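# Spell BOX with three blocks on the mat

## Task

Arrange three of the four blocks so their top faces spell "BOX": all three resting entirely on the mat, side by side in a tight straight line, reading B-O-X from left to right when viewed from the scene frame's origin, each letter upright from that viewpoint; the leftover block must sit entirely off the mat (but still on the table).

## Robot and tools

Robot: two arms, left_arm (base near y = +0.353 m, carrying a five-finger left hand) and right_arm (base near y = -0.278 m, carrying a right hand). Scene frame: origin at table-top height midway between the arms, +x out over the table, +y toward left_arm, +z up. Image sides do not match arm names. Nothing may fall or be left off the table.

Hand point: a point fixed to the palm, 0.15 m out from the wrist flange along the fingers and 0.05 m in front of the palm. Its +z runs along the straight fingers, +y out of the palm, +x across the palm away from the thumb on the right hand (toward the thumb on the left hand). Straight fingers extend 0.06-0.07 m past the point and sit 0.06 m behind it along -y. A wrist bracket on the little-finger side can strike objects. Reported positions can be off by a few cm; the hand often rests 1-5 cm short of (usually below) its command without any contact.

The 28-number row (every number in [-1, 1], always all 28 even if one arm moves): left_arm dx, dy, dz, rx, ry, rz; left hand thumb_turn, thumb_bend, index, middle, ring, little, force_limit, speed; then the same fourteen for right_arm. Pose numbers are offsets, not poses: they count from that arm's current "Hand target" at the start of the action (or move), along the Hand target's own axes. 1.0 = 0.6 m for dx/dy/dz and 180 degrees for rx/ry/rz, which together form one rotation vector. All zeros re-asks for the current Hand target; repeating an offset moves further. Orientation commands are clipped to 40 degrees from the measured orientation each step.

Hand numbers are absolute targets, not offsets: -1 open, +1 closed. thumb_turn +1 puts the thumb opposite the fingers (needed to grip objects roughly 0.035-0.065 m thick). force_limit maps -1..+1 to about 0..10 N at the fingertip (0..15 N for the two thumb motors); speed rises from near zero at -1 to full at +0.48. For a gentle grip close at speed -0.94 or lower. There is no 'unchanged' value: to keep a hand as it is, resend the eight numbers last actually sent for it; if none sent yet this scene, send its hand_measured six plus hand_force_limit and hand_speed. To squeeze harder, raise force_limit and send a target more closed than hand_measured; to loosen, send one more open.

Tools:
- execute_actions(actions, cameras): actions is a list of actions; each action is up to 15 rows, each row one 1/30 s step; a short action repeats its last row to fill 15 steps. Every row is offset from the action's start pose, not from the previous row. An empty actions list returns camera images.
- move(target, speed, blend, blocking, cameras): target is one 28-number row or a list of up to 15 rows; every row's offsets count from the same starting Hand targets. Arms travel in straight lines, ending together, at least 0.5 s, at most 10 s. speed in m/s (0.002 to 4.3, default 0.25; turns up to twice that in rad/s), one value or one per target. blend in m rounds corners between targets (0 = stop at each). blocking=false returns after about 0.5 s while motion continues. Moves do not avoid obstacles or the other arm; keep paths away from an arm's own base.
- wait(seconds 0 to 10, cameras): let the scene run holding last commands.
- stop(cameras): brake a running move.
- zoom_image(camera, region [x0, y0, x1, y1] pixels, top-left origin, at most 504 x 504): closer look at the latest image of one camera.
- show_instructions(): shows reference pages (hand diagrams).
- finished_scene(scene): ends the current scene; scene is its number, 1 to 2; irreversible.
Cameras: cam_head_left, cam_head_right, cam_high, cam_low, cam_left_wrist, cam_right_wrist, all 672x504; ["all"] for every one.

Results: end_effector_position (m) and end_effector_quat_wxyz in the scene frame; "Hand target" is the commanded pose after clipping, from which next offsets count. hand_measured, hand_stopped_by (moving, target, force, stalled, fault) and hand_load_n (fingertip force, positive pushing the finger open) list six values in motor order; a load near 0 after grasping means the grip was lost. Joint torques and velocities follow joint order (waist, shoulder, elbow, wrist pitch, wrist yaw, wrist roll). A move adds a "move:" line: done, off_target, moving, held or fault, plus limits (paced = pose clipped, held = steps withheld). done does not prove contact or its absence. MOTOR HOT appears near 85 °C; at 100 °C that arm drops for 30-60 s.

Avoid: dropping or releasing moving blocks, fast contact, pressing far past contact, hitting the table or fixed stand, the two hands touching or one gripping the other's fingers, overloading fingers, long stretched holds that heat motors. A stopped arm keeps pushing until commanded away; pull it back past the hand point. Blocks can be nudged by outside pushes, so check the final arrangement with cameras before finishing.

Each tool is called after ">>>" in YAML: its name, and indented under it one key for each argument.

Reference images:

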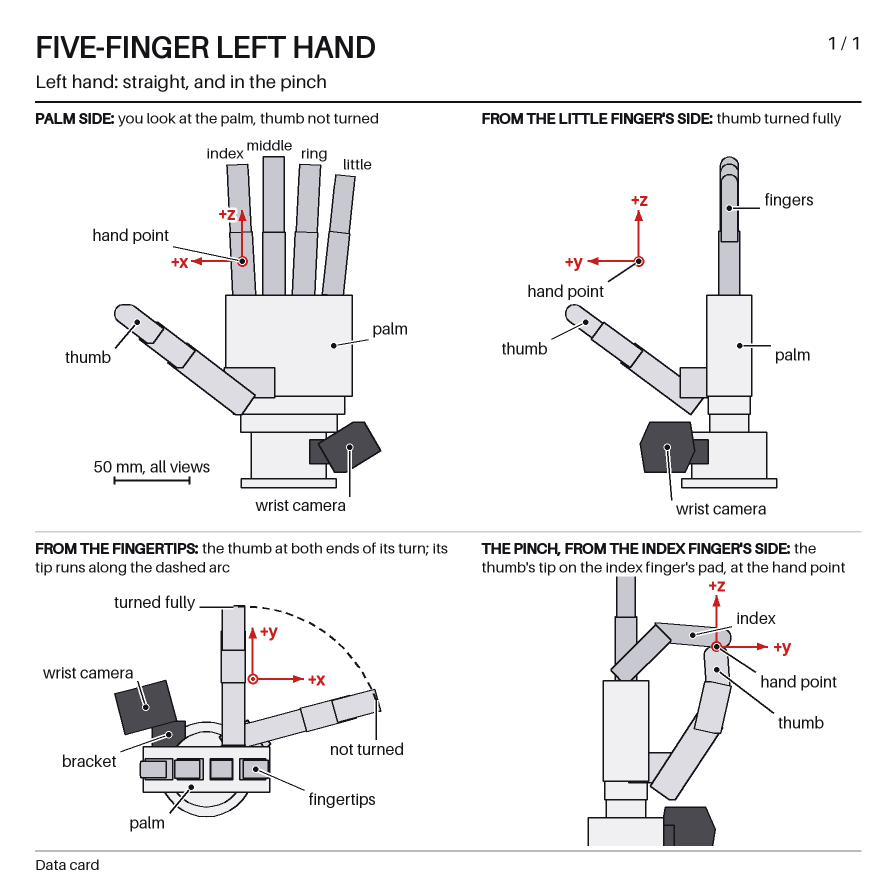

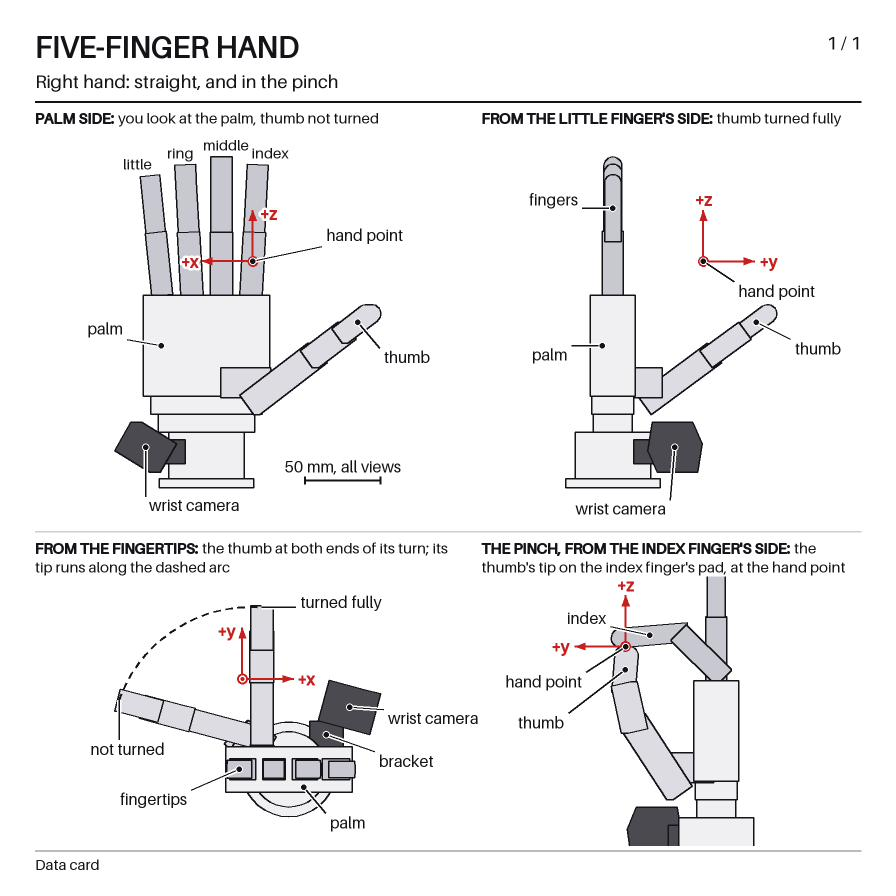

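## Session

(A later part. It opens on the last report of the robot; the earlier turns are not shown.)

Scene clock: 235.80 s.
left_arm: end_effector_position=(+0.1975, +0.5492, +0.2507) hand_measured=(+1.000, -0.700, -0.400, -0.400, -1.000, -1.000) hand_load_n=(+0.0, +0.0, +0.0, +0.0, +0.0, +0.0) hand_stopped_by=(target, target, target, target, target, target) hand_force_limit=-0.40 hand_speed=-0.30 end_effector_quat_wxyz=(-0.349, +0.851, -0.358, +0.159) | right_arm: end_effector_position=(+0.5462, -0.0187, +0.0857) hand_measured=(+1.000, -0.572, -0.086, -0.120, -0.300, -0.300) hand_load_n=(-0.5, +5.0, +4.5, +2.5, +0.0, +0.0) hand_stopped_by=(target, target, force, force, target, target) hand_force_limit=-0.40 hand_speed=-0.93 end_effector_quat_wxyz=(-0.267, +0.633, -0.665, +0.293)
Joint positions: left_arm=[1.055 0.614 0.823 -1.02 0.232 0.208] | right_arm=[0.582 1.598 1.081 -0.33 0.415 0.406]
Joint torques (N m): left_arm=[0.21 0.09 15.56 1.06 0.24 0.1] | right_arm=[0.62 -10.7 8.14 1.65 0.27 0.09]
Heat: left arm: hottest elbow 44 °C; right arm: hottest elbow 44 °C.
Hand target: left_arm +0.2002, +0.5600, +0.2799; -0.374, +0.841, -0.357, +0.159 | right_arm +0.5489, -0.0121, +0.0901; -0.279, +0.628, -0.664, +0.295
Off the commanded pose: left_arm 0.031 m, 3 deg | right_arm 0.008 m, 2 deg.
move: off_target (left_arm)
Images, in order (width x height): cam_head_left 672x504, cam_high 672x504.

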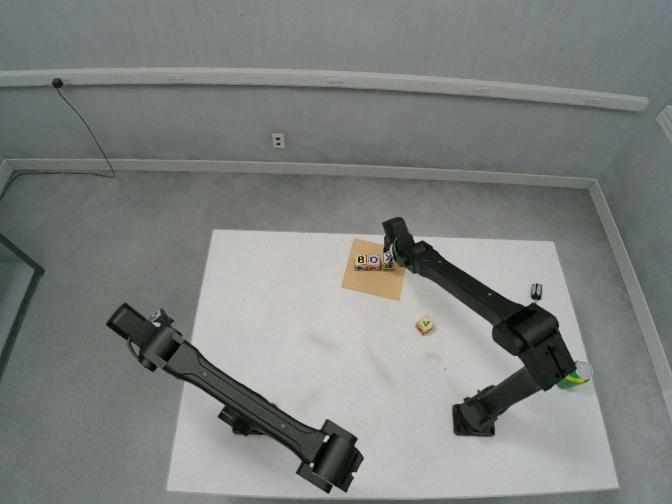

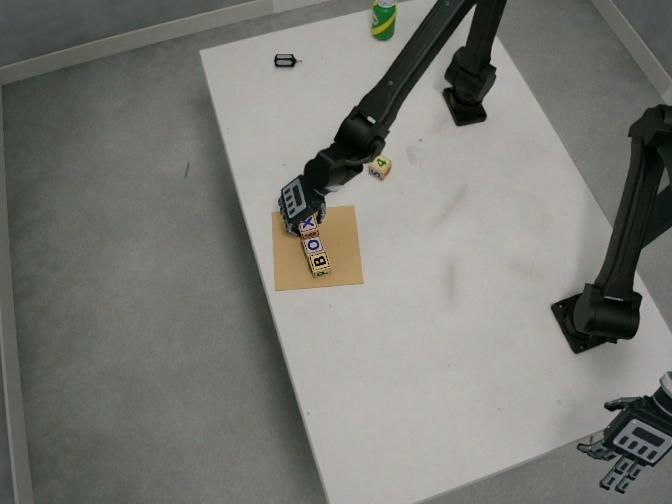

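>>> move:
  target: [0,0,0,0,0,0,1,-0.7,-0.4,-0.4,-1,-1,-0.4,-0.3,-0.0082,0.0215,0.0163,0,0,0,1,-0.57,0.4,0.4,-0.3,-0.3,-0.4,-0.93]
  speed: 0.04
  cameras: ["cam_head_left","cam_high"]

>>> zoom_image:
  camera: "cam_head_left"
  region: [350, 245, 405, 285]

>>> zoom_image:
  camera: "cam_high"
  region: [295, 200, 345, 285]

Scene clock: 237.10 s.
left_arm: end_effector_position=(+0.1975, +0.5492, +0.2507) hand_measured=(+1.000, -0.700, -0.400, -0.400, -1.000, -1.000) hand_load_n=(+0.0, +0.0, +0.0, +0.0, +0.0, +0.0) hand_stopped_by=(target, target, target, target, target, target) hand_force_limit=-0.40 hand_speed=-0.30 end_effector_quat_wxyz=(-0.349, +0.851, -0.358, +0.159) | right_arm: end_effector_position=(+0.5445, -0.0145, +0.0721) hand_measured=(+1.000, -0.572, -0.086, -0.120, -0.300, -0.300) hand_load_n=(-0.5, +5.5, +4.0, +2.5, +0.0, +0.0) hand_stopped_by=(target, target, force, force, target, target) hand_force_limit=-0.40 hand_speed=-0.93 end_effector_quat_wxyz=(-0.269, +0.633, -0.663, +0.294)
Joint positions: left_arm=[1.055 0.614 0.823 -1.02 0.232 0.208] | right_arm=[0.592 1.617 1.063 -0.291 0.422 0.41]
Joint torques (N m): left_arm=[0.32 0.09 15.54 1.05 0.25 0.09] | right_arm=[1.14 -9.76 8.1 1.68 0.31 0.1]
Heat: left arm: hottest elbow 45 °C; right arm: hottest elbow 44 °C.
Hand target: left_arm +0.2002, +0.5600, +0.2799; -0.374, +0.841, -0.357, +0.159 | right_arm +0.5479, -0.0072, +0.0741; -0.280, +0.628, -0.664, +0.295
Off the commanded pose: left_arm 0.031 m, 3 deg | right_arm 0.008 m, 1 deg.
move: off_target (left_arm)
Images, in order (width x height): cam_head_left 672x504, cam_high 672x504.

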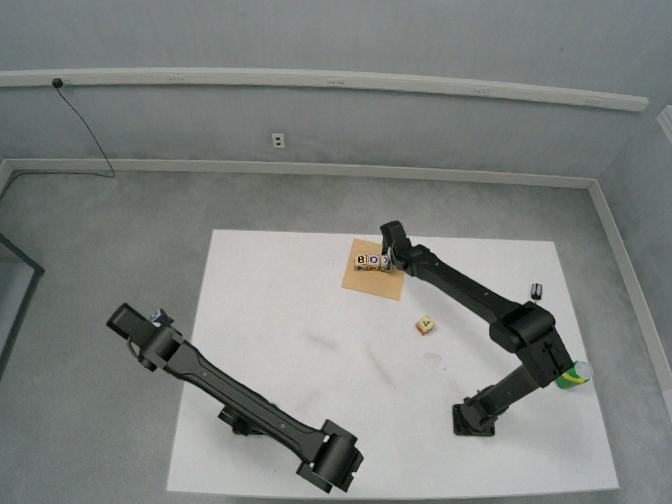

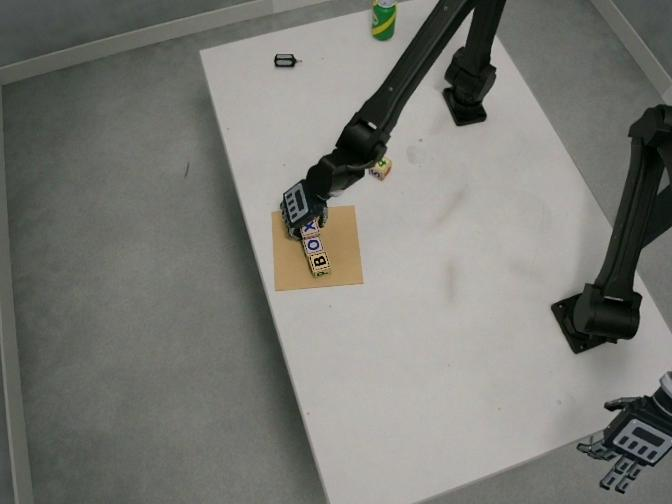

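Scaled by 9.164.

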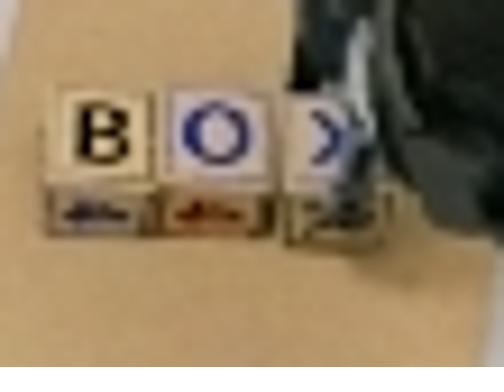

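Scaled by 5.929.

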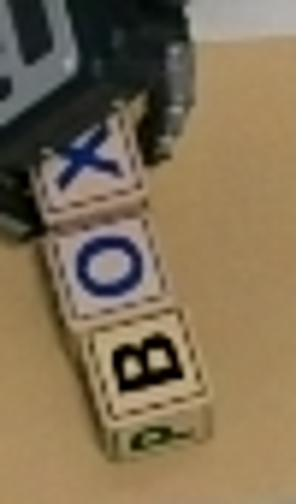

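>>> move:
  target: [0,0,0,0,0,0,1,-0.7,-0.4,-0.4,-1,-1,-0.4,-0.3,-0.0072,0.002,0.0102,0,0,0,1,-0.57,0.4,0.4,-0.3,-0.3,-0.4,-0.93]
  speed: 0.03
  cameras: ["cam_head_left","cam_high"]

>>> zoom_image:
  camera: "cam_head_left"
  region: [350, 245, 405, 285]

>>> zoom_image:
  camera: "cam_high"
  region: [295, 200, 345, 285]

Scene clock: 238.27 s.
left_arm: end_effector_position=(+0.1975, +0.5492, +0.2507) hand_measured=(+1.000, -0.700, -0.400, -0.400, -1.000, -1.000) hand_load_n=(+0.0, +0.0, +0.0, +0.0, +0.0, +0.0) hand_stopped_by=(target, target, target, target, target, target) hand_force_limit=-0.40 hand_speed=-0.30 end_effector_quat_wxyz=(-0.349, +0.851, -0.358, +0.159) | right_arm: end_effector_position=(+0.5456, -0.0134, +0.0684) hand_measured=(+1.000, -0.572, -0.086, -0.120, -0.300, -0.300) hand_load_n=(-0.5, +5.5, +4.0, +2.5, +0.0, +0.0) hand_stopped_by=(target, target, force, force, target, target) hand_force_limit=-0.40 hand_speed=-0.93 end_effector_quat_wxyz=(-0.268, +0.633, -0.664, +0.295)
Joint positions: left_arm=[1.055 0.614 0.823 -1.02 0.232 0.208] | right_arm=[0.594 1.626 1.063 -0.282 0.426 0.412]
Joint torques (N m): left_arm=[0.26 0.21 15.54 1.07 0.24 0.09] | right_arm=[1.32 -9.41 8.87 1.7 0.22 0.19]
Heat: left arm: hottest elbow 45 °C; right arm: hottest elbow 44 °C.
Hand target: left_arm +0.2002, +0.5600, +0.2799; -0.374, +0.841, -0.357, +0.159 | right_arm +0.5519, -0.0030, +0.0690; -0.280, +0.628, -0.664, +0.295
Off the commanded pose: left_arm 0.031 m, 3 deg | right_arm 0.012 m, 1 deg.
move: off_target (left_arm, right_arm)
Images, in order (width x height): cam_head_left 672x504, cam_high 672x504.

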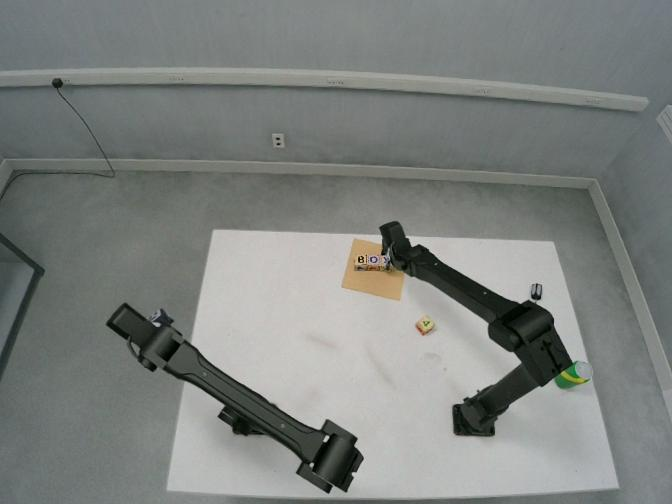

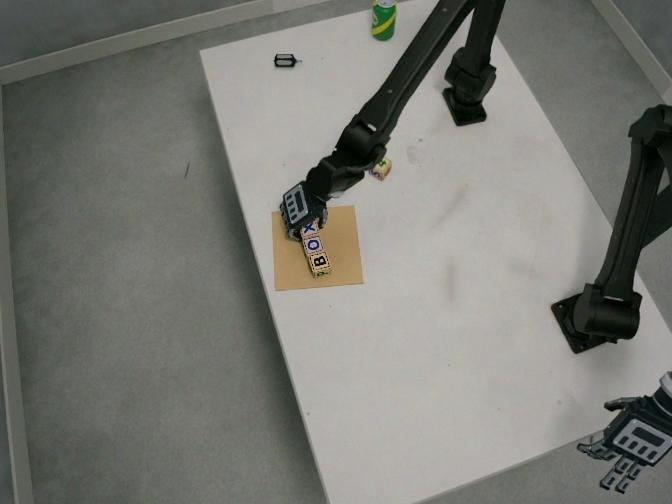

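Scaled by 9.164.

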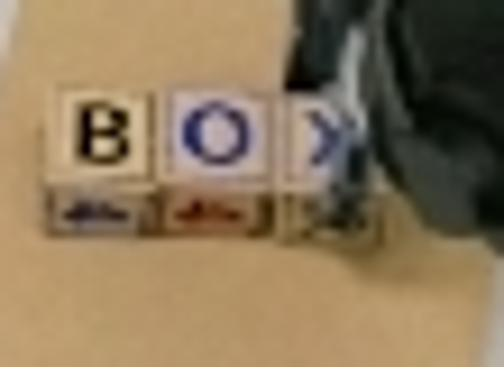

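Scaled by 5.929.

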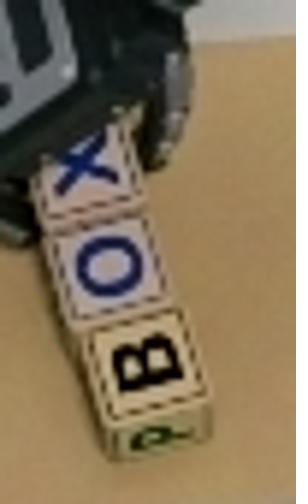

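>>> move:
  target: [0,0,0,0,0,0,1,-0.7,-0.4,-0.4,-1,-1,-0.4,-0.3,0,0,0,0,0,0,1,-0.78,-0.45,-0.45,-0.3,-0.3,-0.4,-0.8]
  speed: 0.04
  cameras: ["cam_right_wrist","cam_head_left"]

>>> zoom_image:
  camera: "cam_head_left"
  region: [350, 245, 405, 285]

Scene clock: 239.47 s.
left_arm: end_effector_position=(+0.1975, +0.5492, +0.2507) hand_measured=(+1.000, -0.700, -0.400, -0.400, -1.000, -1.000) hand_load_n=(+0.0, +0.0, +0.0, +0.0, +0.0, +0.0) hand_stopped_by=(target, target, target, target, target, target) hand_force_limit=-0.40 hand_speed=-0.30 end_effector_quat_wxyz=(-0.349, +0.851, -0.358, +0.159) | right_arm: end_effector_position=(+0.5453, -0.0129, +0.0644) hand_measured=(+1.000, -0.780, -0.450, -0.450, -0.300, -0.300) hand_load_n=(+0.0, +0.0, +0.0, -0.5, +0.0, +0.0) hand_stopped_by=(target, target, target, target, target, target) hand_force_limit=-0.40 hand_speed=-0.80 end_effector_quat_wxyz=(-0.266, +0.634, -0.664, +0.294)
Joint positions: left_arm=[1.055 0.614 0.823 -1.02 0.232 0.208] | right_arm=[0.595 1.634 1.063 -0.28 0.426 0.414]
Joint torques (N m): left_arm=[0.32 0.15 15.54 1.06 0.24 0.09] | right_arm=[1.67 -10.46 9.06 1.32 0.3 0.12]
Heat: left arm: hottest elbow 45 °C; right arm: hottest elbow 44 °C.
Hand target: left_arm +0.2002, +0.5600, +0.2799; -0.374, +0.841, -0.357, +0.159 | right_arm +0.5519, -0.0030, +0.0690; -0.280, +0.628, -0.664, +0.295
Off the commanded pose: left_arm 0.031 m, 3 deg | right_arm 0.013 m, 2 deg.
move: off_target (left_arm, right_arm)
Images, in order (width x height): cam_head_left 672x504, cam_right_wrist 672x504.

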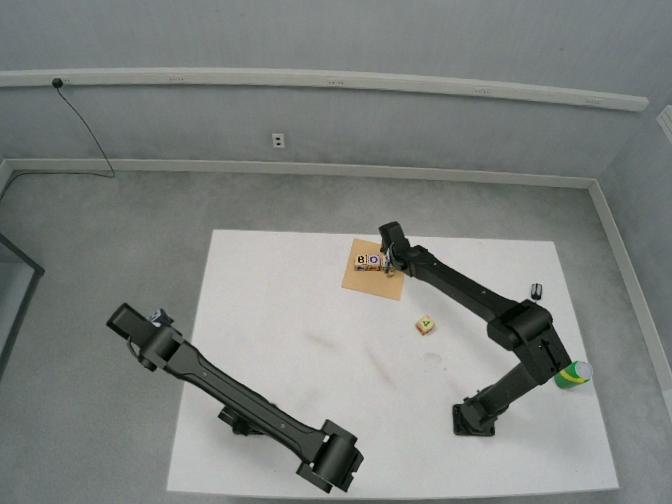

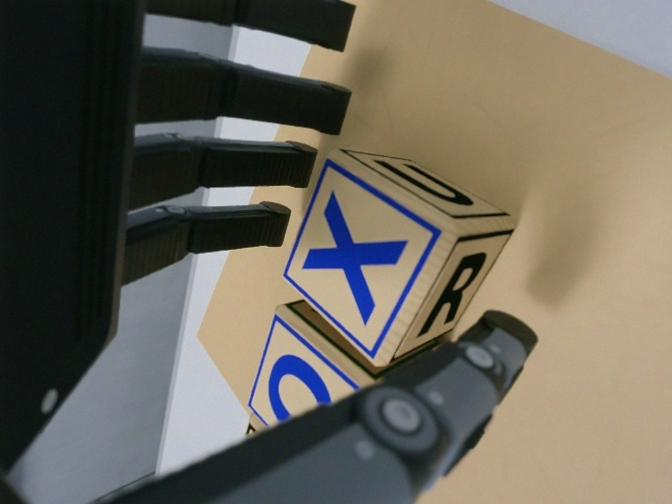

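Scaled by 9.164.

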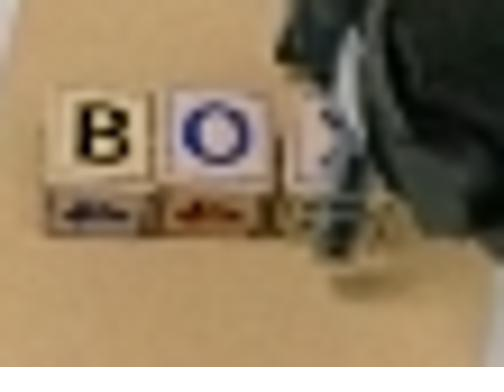

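>>> move:
  target: [0,0,0,0,0,0,1,-0.7,-0.4,-0.4,-1,-1,-0.4,-0.3,0.0092,-0.1455,-0.1123,0,0,0,1,-0.78,-0.45,-0.45,-0.3,-0.3,-0.4,-0.8]
  speed: 0.12
  cameras: ["cam_right_wrist","cam_head_left"]

>>> zoom_image:
  camera: "cam_head_left"
  region: [350, 245, 405, 285]

>>> zoom_image:
  camera: "cam_right_wrist"
  region: [330, 150, 590, 400]

Scene clock: 241.33 s.
left_arm: end_effector_position=(+0.1975, +0.5492, +0.2507) hand_measured=(+1.000, -0.700, -0.400, -0.400, -1.000, -1.000) hand_load_n=(+0.0, +0.0, +0.0, +0.0, +0.0, +0.0) hand_stopped_by=(target, target, target, target, target, target) hand_force_limit=-0.40 hand_speed=-0.30 end_effector_quat_wxyz=(-0.349, +0.851, -0.358, +0.159) | right_arm: end_effector_position=(+0.5417, -0.0152, +0.1445) hand_measured=(+1.000, -0.780, -0.450, -0.450, -0.300, -0.300) hand_load_n=(+0.0, +0.0, +0.0, +0.0, +0.0, +0.0) hand_stopped_by=(target, target, target, target, target, target) hand_force_limit=-0.40 hand_speed=-0.80 end_effector_quat_wxyz=(-0.254, +0.640, -0.666, +0.288)
Joint positions: left_arm=[1.055 0.614 0.823 -1.02 0.232 0.208] | right_arm=[0.592 1.539 1.194 -0.535 0.417 0.414]
Joint torques (N m): left_arm=[0.32 0.09 15.56 1.06 0.25 0.09] | right_arm=[-0.38 -11.63 13.03 0.72 0.08 -0.01]
Heat: left arm: hottest elbow 45 °C; right arm: hottest elbow 44 °C.
Hand target: left_arm +0.2002, +0.5600, +0.2799; -0.374, +0.841, -0.357, +0.159 | right_arm +0.5599, -0.0090, +0.1789; -0.280, +0.628, -0.664, +0.295
Off the commanded pose: left_arm 0.031 m, 3 deg | right_arm 0.040 m, 3 deg.
move: off_target (left_arm, right_arm)
Images, in order (width x height): cam_head_left 672x504, cam_right_wrist 672x504.

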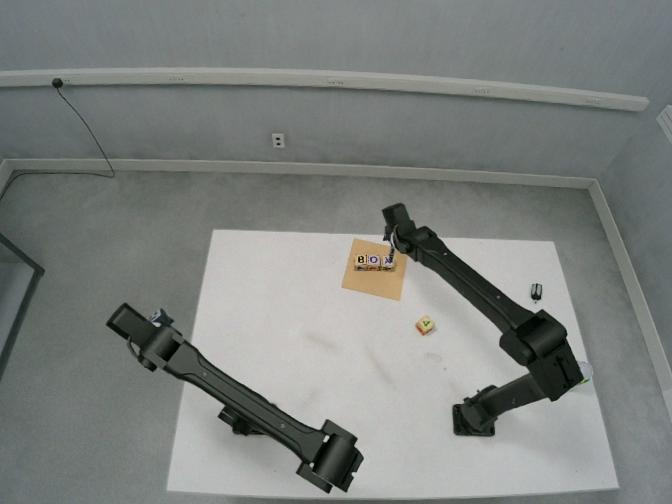

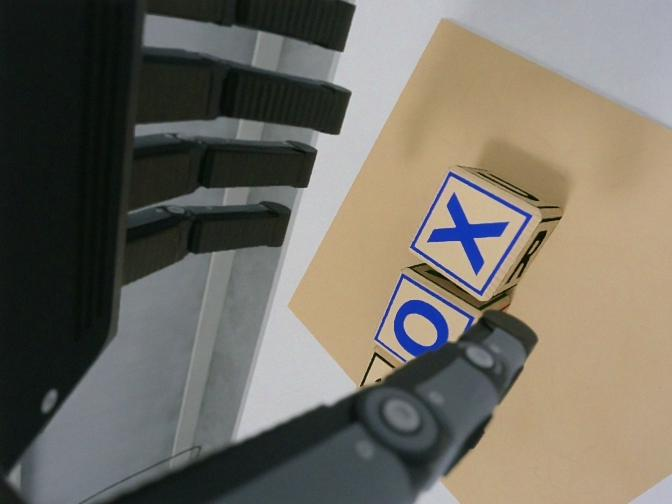

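Scaled by 9.164.

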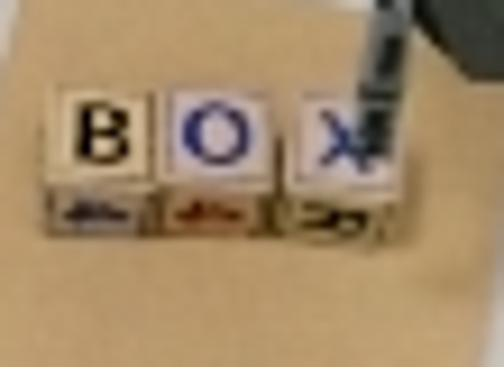

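Scaled by 1.938.

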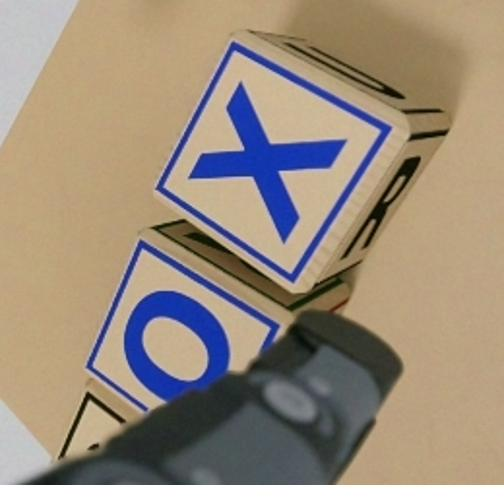

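>>> move:
  target:
    - [0,0,0,0,0,0,1,-0.7,-0.4,-0.4,-1,-1,-0.4,-0.3,0.093,0.0299,0.0014,0,0,0,1,-0.78,0,0,-0.3,-0.3,-0.4,-0.3]
    - [0,0,0,0,0,0,1,-0.7,-0.4,-0.4,-1,-1,-0.4,-0.3,0.0945,0.1581,0.0856,0,0,0,1,-0.78,0,0,-0.3,-0.3,-0.4,-0.3]
  speed: [0.2,0.1]
  cameras: ["cam_right_wrist","cam_head_left","cam_high"]

>>> zoom_image:
  camera: "cam_head_left"
  region: [350, 245, 420, 295]

>>> zoom_image:
  camera: "cam_high"
  region: [285, 180, 355, 285]

Scene clock: 245.70 s.
left_arm: end_effector_position=(+0.1975, +0.5492, +0.2507) hand_measured=(+1.000, -0.700, -0.400, -0.400, -1.000, -1.000) hand_load_n=(+0.0, +0.0, +0.0, +0.0, +0.0, +0.0) hand_stopped_by=(target, target, target, target, target, target) hand_force_limit=-0.40 hand_speed=-0.30 end_effector_quat_wxyz=(-0.349, +0.851, -0.358, +0.159) | right_arm: end_effector_position=(+0.5282, -0.0702, +0.0723) hand_measured=(+1.000, -0.780, +0.000, +0.000, -0.300, -0.300) hand_load_n=(+0.0, +0.0, -0.5, +0.0, +0.0, +0.0) hand_stopped_by=(target, target, target, target, target, target) hand_force_limit=-0.40 hand_speed=-0.30 end_effector_quat_wxyz=(-0.271, +0.628, -0.669, +0.292)
Joint positions: left_arm=[1.055 0.614 0.823 -1.02 0.232 0.208] | right_arm=[0.5 1.518 0.938 -0.236 0.359 0.353]
Joint torques (N m): left_arm=[0.26 0.15 15.56 1.06 0.24 0.09] | right_arm=[0.26 -8.47 8.12 1.61 0.25 -0.08]
Heat: left arm: hottest elbow 45 °C; right arm: hottest elbow 44 °C.
Hand target: left_arm +0.2002, +0.5600, +0.2799; -0.374, +0.841, -0.357, +0.159 | right_arm +0.5314, -0.0642, +0.0739; -0.279, +0.628, -0.664, +0.295
Off the commanded pose: left_arm 0.031 m, 3 deg | right_arm 0.007 m, 1 deg.
move: off_target (left_arm)
Images, in order (width x height): cam_head_left 672x504, cam_high 672x504, cam_right_wrist 672x504.

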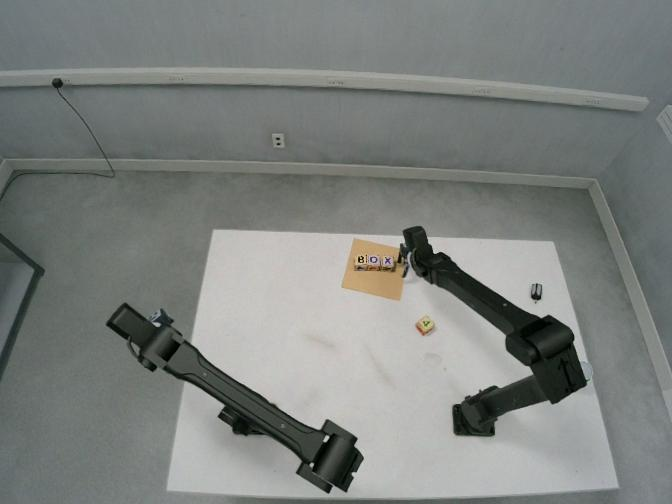

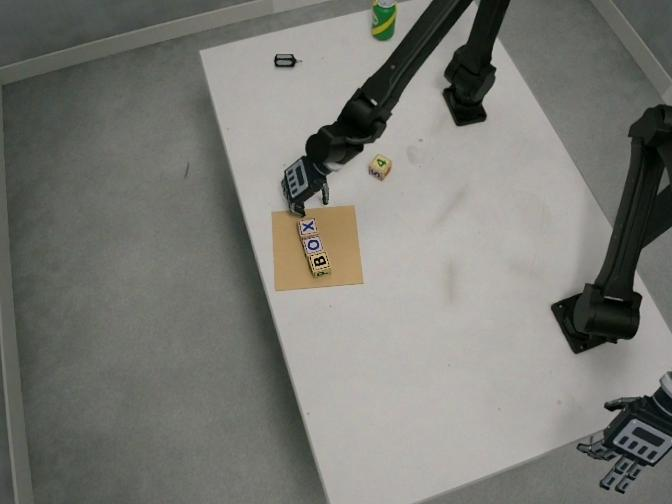

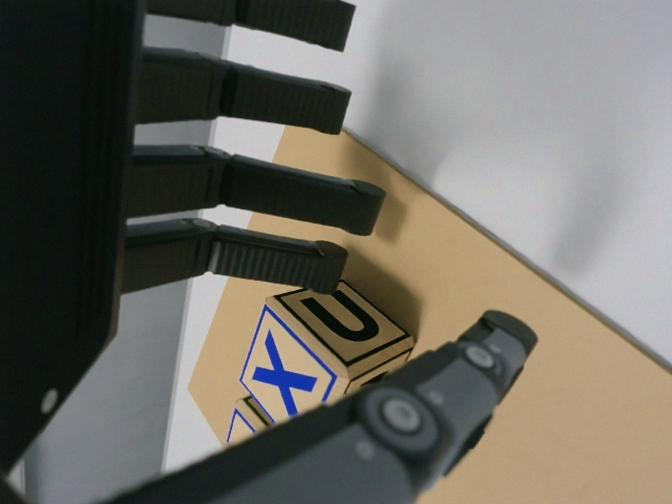

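Scaled by 7.200.

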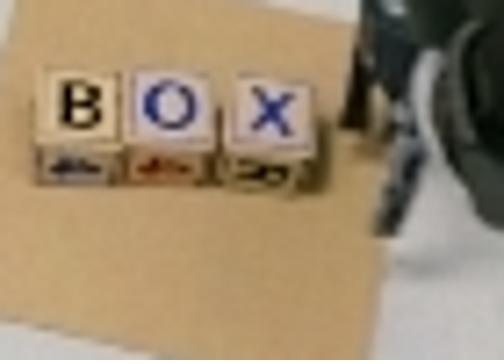

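Scaled by 4.800.

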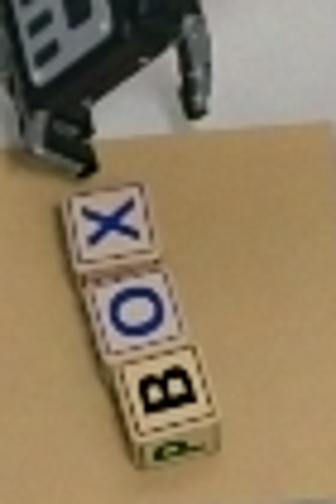

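>>> move:
  target: [0,0,0,0,0,0,1,-0.7,-0.4,-0.4,-1,-1,-0.4,-0.3,-0.0333,0.0015,-0.0012,0,0,0,1,-0.78,0,0,-0.3,-0.3,-0.4,-0.3]
  speed: 0.04
  cameras: ["cam_right_wrist","cam_head_left","cam_high"]

>>> zoom_image:
  camera: "cam_head_left"
  region: [350, 245, 420, 295]

>>> zoom_image:
  camera: "cam_high"
  region: [285, 180, 355, 285]

Scene clock: 247.07 s.
left_arm: end_effector_position=(+0.1975, +0.5492, +0.2507) hand_measured=(+1.000, -0.700, -0.400, -0.400, -1.000, -1.000) hand_load_n=(+0.0, +0.0, +0.0, -0.5, +0.0, +0.0) hand_stopped_by=(target, target, target, target, target, target) hand_force_limit=-0.40 hand_speed=-0.30 end_effector_quat_wxyz=(-0.349, +0.851, -0.358, +0.159) | right_arm: end_effector_position=(+0.5209, -0.0548, +0.0642) hand_measured=(+1.000, -0.780, +0.000, +0.000, -0.300, -0.300) hand_load_n=(+0.0, +0.0, +0.0, +0.5, +0.0, +0.0) hand_stopped_by=(target, target, target, target, target, target) hand_force_limit=-0.40 hand_speed=-0.30 end_effector_quat_wxyz=(-0.267, +0.634, -0.664, +0.294)
Joint positions: left_arm=[1.055 0.614 0.823 -1.02 0.232 0.208] | right_arm=[0.54 1.535 0.938 -0.236 0.387 0.368]
Joint torques (N m): left_arm=[0.26 0.21 15.56 1.03 0.24 0.1] | right_arm=[1.26 -8.59 10.04 1.17 0.25 0.1]
Heat: left arm: hottest elbow 45 °C; right arm: hottest elbow 44 °C.
Hand target: left_arm +0.2002, +0.5600, +0.2799; -0.374, +0.841, -0.357, +0.159 | right_arm +0.5314, -0.0441, +0.0740; -0.280, +0.628, -0.664, +0.295
Off the commanded pose: left_arm 0.031 m, 3 deg | right_arm 0.018 m, 2 deg.
move: off_target (left_arm, right_arm)
Images, in order (width x height): cam_head_left 672x504, cam_high 672x504, cam_right_wrist 672x504.

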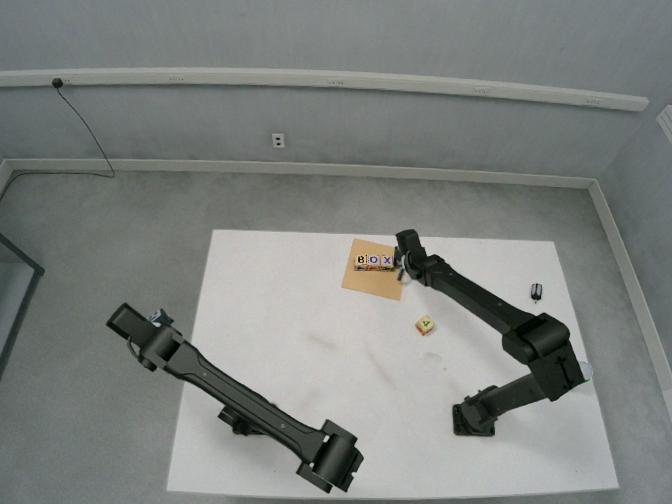

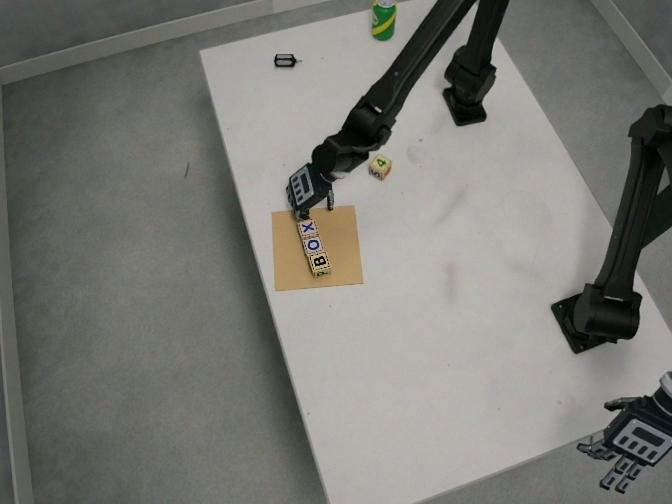

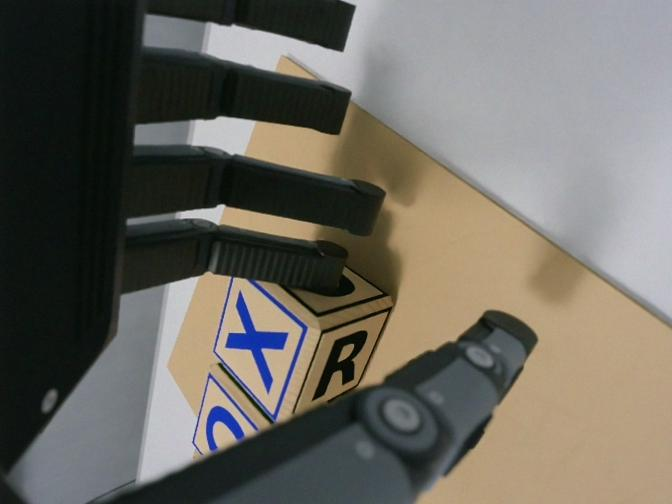

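Scaled by 7.200.

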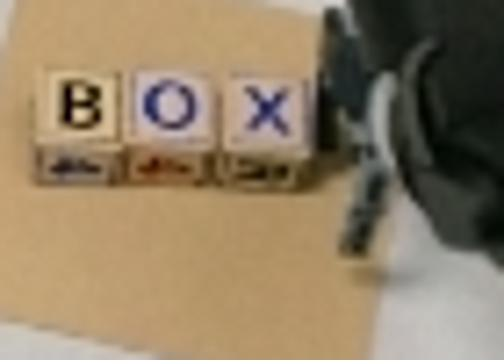

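Scaled by 4.800.

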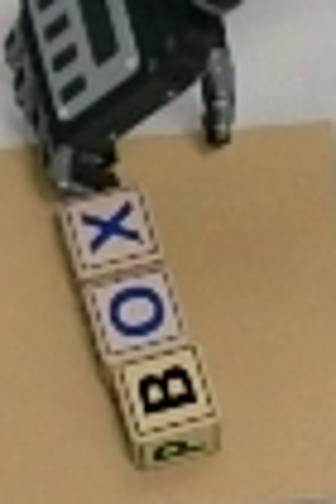

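>>> move:
  target: [0,0,0,0,0,0,1,-0.7,-0.4,-0.4,-1,-1,-0.4,-0.3,-0.0157,-0.0135,0,0,0,0,1,-0.78,0,0,-0.3,-0.3,-0.4,-0.3]
  speed: 0.04
  cameras: ["cam_right_wrist","cam_head_left","cam_high"]

>>> zoom_image:
  camera: "cam_head_left"
  region: [350, 245, 420, 295]

>>> zoom_image:
  camera: "cam_high"
  region: [285, 180, 355, 285]

Scene clock: 248.23 s.
left_arm: end_effector_position=(+0.1975, +0.5492, +0.2507) hand_measured=(+1.000, -0.700, -0.400, -0.400, -1.000, -1.000) hand_load_n=(+0.0, +0.0, +0.0, +0.0, +0.0, +0.0) hand_stopped_by=(target, target, target, target, target, target) hand_force_limit=-0.40 hand_speed=-0.30 end_effector_quat_wxyz=(-0.349, +0.851, -0.358, +0.159) | right_arm: end_effector_position=(+0.5186, -0.0509, +0.0600) hand_measured=(+1.000, -0.780, +0.000, +0.000, -0.300, -0.300) hand_load_n=(+0.0, +0.0, +0.0, +0.0, +0.0, +0.0) hand_stopped_by=(target, target, target, target, target, target) hand_force_limit=-0.40 hand_speed=-0.30 end_effector_quat_wxyz=(-0.260, +0.636, -0.665, +0.292)
Joint positions: left_arm=[1.055 0.614 0.823 -1.02 0.232 0.208] | right_arm=[0.551 1.546 0.944 -0.248 0.395 0.377]
Joint torques (N m): left_arm=[0.38 0.09 15.54 1.05 0.25 0.09] | right_arm=[0.91 -8.23 12 0.73 0.27 0.19]
Heat: left arm: hottest elbow 45 °C; right arm: hottest elbow 44 °C.
Hand target: left_arm +0.2002, +0.5600, +0.2799; -0.374, +0.841, -0.357, +0.159 | right_arm +0.5374, -0.0350, +0.0800; -0.280, +0.628, -0.664, +0.295
Off the commanded pose: left_arm 0.031 m, 3 deg | right_arm 0.032 m, 2 deg.
move: off_target (left_arm, right_arm)
Images, in order (width x height): cam_head_left 672x504, cam_high 672x504, cam_right_wrist 672x504.

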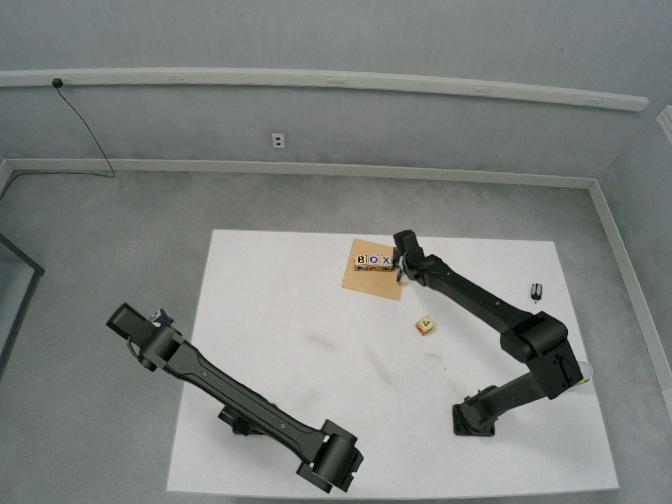

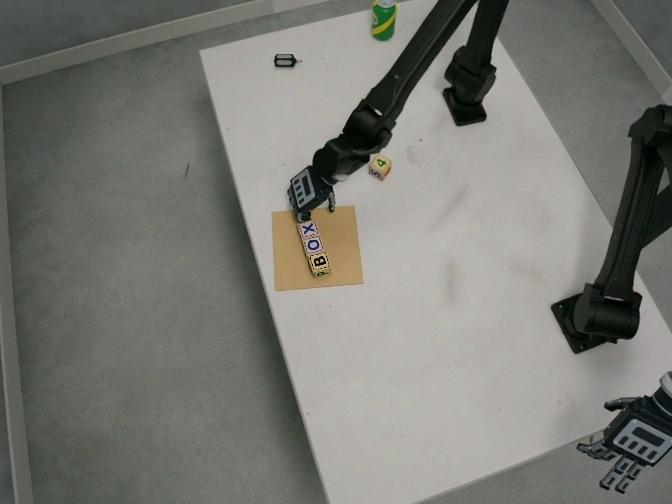

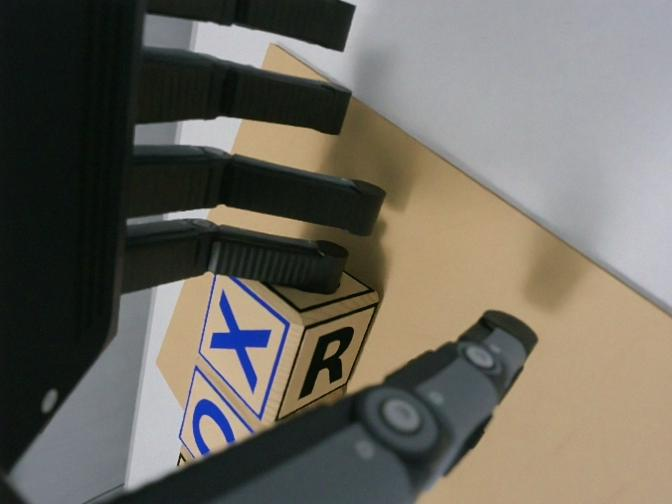

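Scaled by 7.200.

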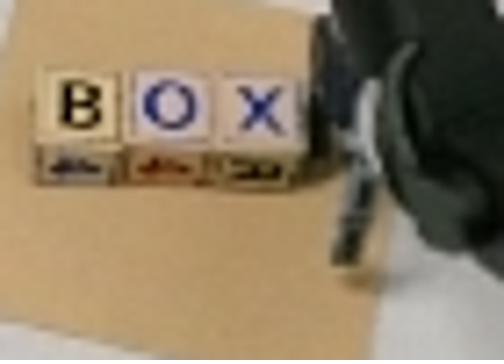

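Scaled by 4.800.

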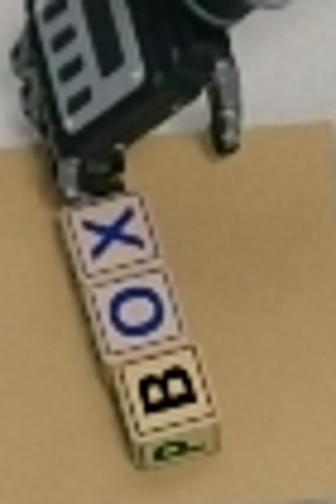

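>>> move:
  target:
    - [0,0,0,0,0,0,1,-0.7,-0.4,-0.4,-1,-1,-0.4,-0.3,0.0832,-0.0283,-0.0183,0,0,0,1,-0.78,0,0,-0.3,-0.3,-0.4,-0.3]
    - [0,0,0,0,0,0,1,-0.7,-0.4,-0.4,-1,-1,-0.4,-0.3,0.0998,-0.1775,-0.1515,0,0,0,1,-0.78,0,0,-0.3,-0.3,-0.4,-0.3]
  speed: [0.06,0.15]
  blend: [0.01,0]
  cameras: ["cam_right_wrist","cam_head_left","cam_high"]

>>> zoom_image:
  camera: "cam_head_left"
  region: [340, 230, 440, 305]

>>> zoom_image:
  camera: "cam_high"
  region: [260, 180, 370, 295]

Scene clock: 250.93 s.
left_arm: end_effector_position=(+0.1975, +0.5492, +0.2507) hand_measured=(+1.000, -0.700, -0.400, -0.400, -1.000, -1.000) hand_load_n=(+0.0, +0.0, +0.0, +0.0, +0.0, +0.0) hand_stopped_by=(target, target, target, target, target, target) hand_force_limit=-0.40 hand_speed=-0.30 end_effector_quat_wxyz=(-0.349, +0.851, -0.358, +0.159) | right_arm: end_effector_position=(+0.5208, -0.0970, +0.1874) hand_measured=(+1.000, -0.780, +0.000, +0.000, -0.300, -0.300) hand_load_n=(+0.0, +0.0, +0.0, +0.0, +0.0, +0.0) hand_stopped_by=(target, target, target, target, target, target) hand_force_limit=-0.40 hand_speed=-0.30 end_effector_quat_wxyz=(-0.259, +0.636, -0.669, +0.284)
Joint positions: left_arm=[1.055 0.614 0.823 -1.02 0.232 0.208] | right_arm=[0.447 1.358 1.113 -0.59 0.315 0.309]
Joint torques (N m): left_arm=[0.26 0.09 15.56 1.05 0.25 0.09] | right_arm=[0.5 -8.41 13.72 0.61 0.05 -0.08]
Heat: left arm: hottest elbow 45 °C; right arm: hottest elbow 45 °C.
Hand target: left_arm +0.2002, +0.5600, +0.2799; -0.374, +0.841, -0.357, +0.159 | right_arm +0.5378, -0.0953, +0.2198; -0.280, +0.628, -0.664, +0.295
Off the commanded pose: left_arm 0.031 m, 3 deg | right_arm 0.037 m, 3 deg.
move: off_target (left_arm, right_arm)
Images, in order (width x height): cam_head_left 672x504, cam_high 672x504, cam_right_wrist 672x504.

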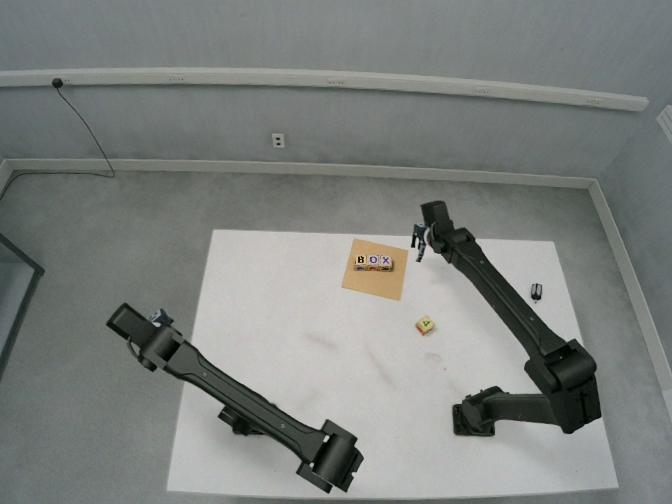

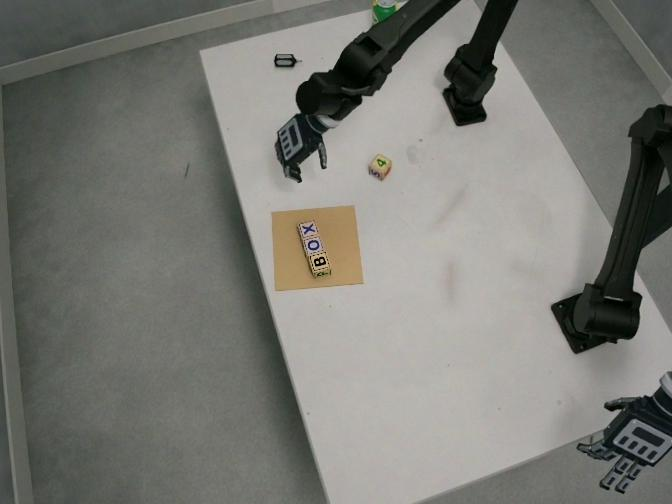

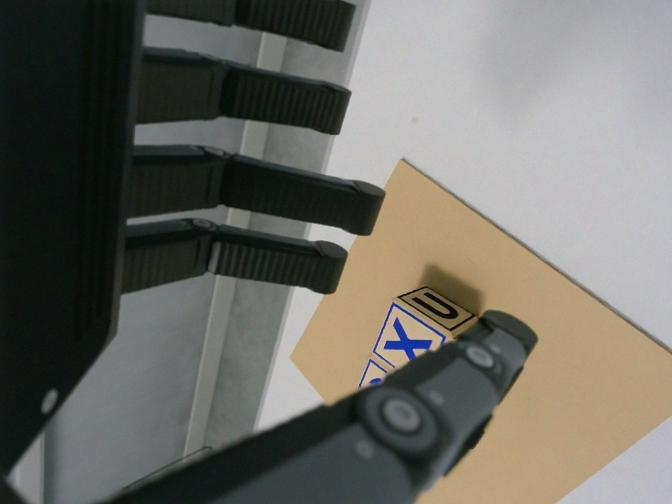

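Scaled by 5.040.

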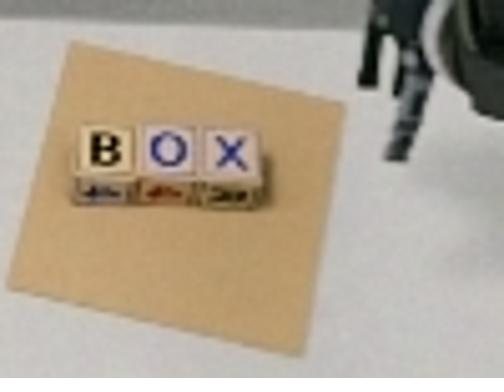

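Scaled by 4.383.

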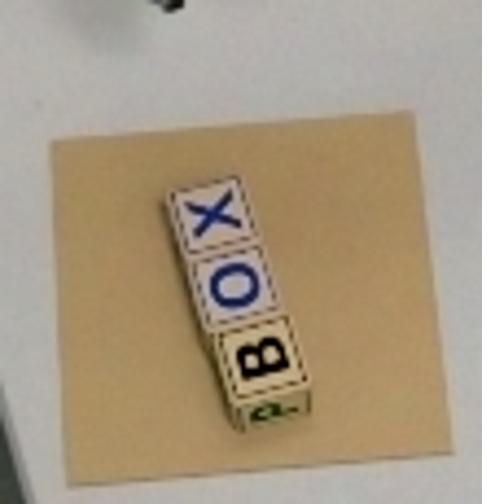

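>>> finished_scene:
  scene: 1

The scene is finished: the task was done.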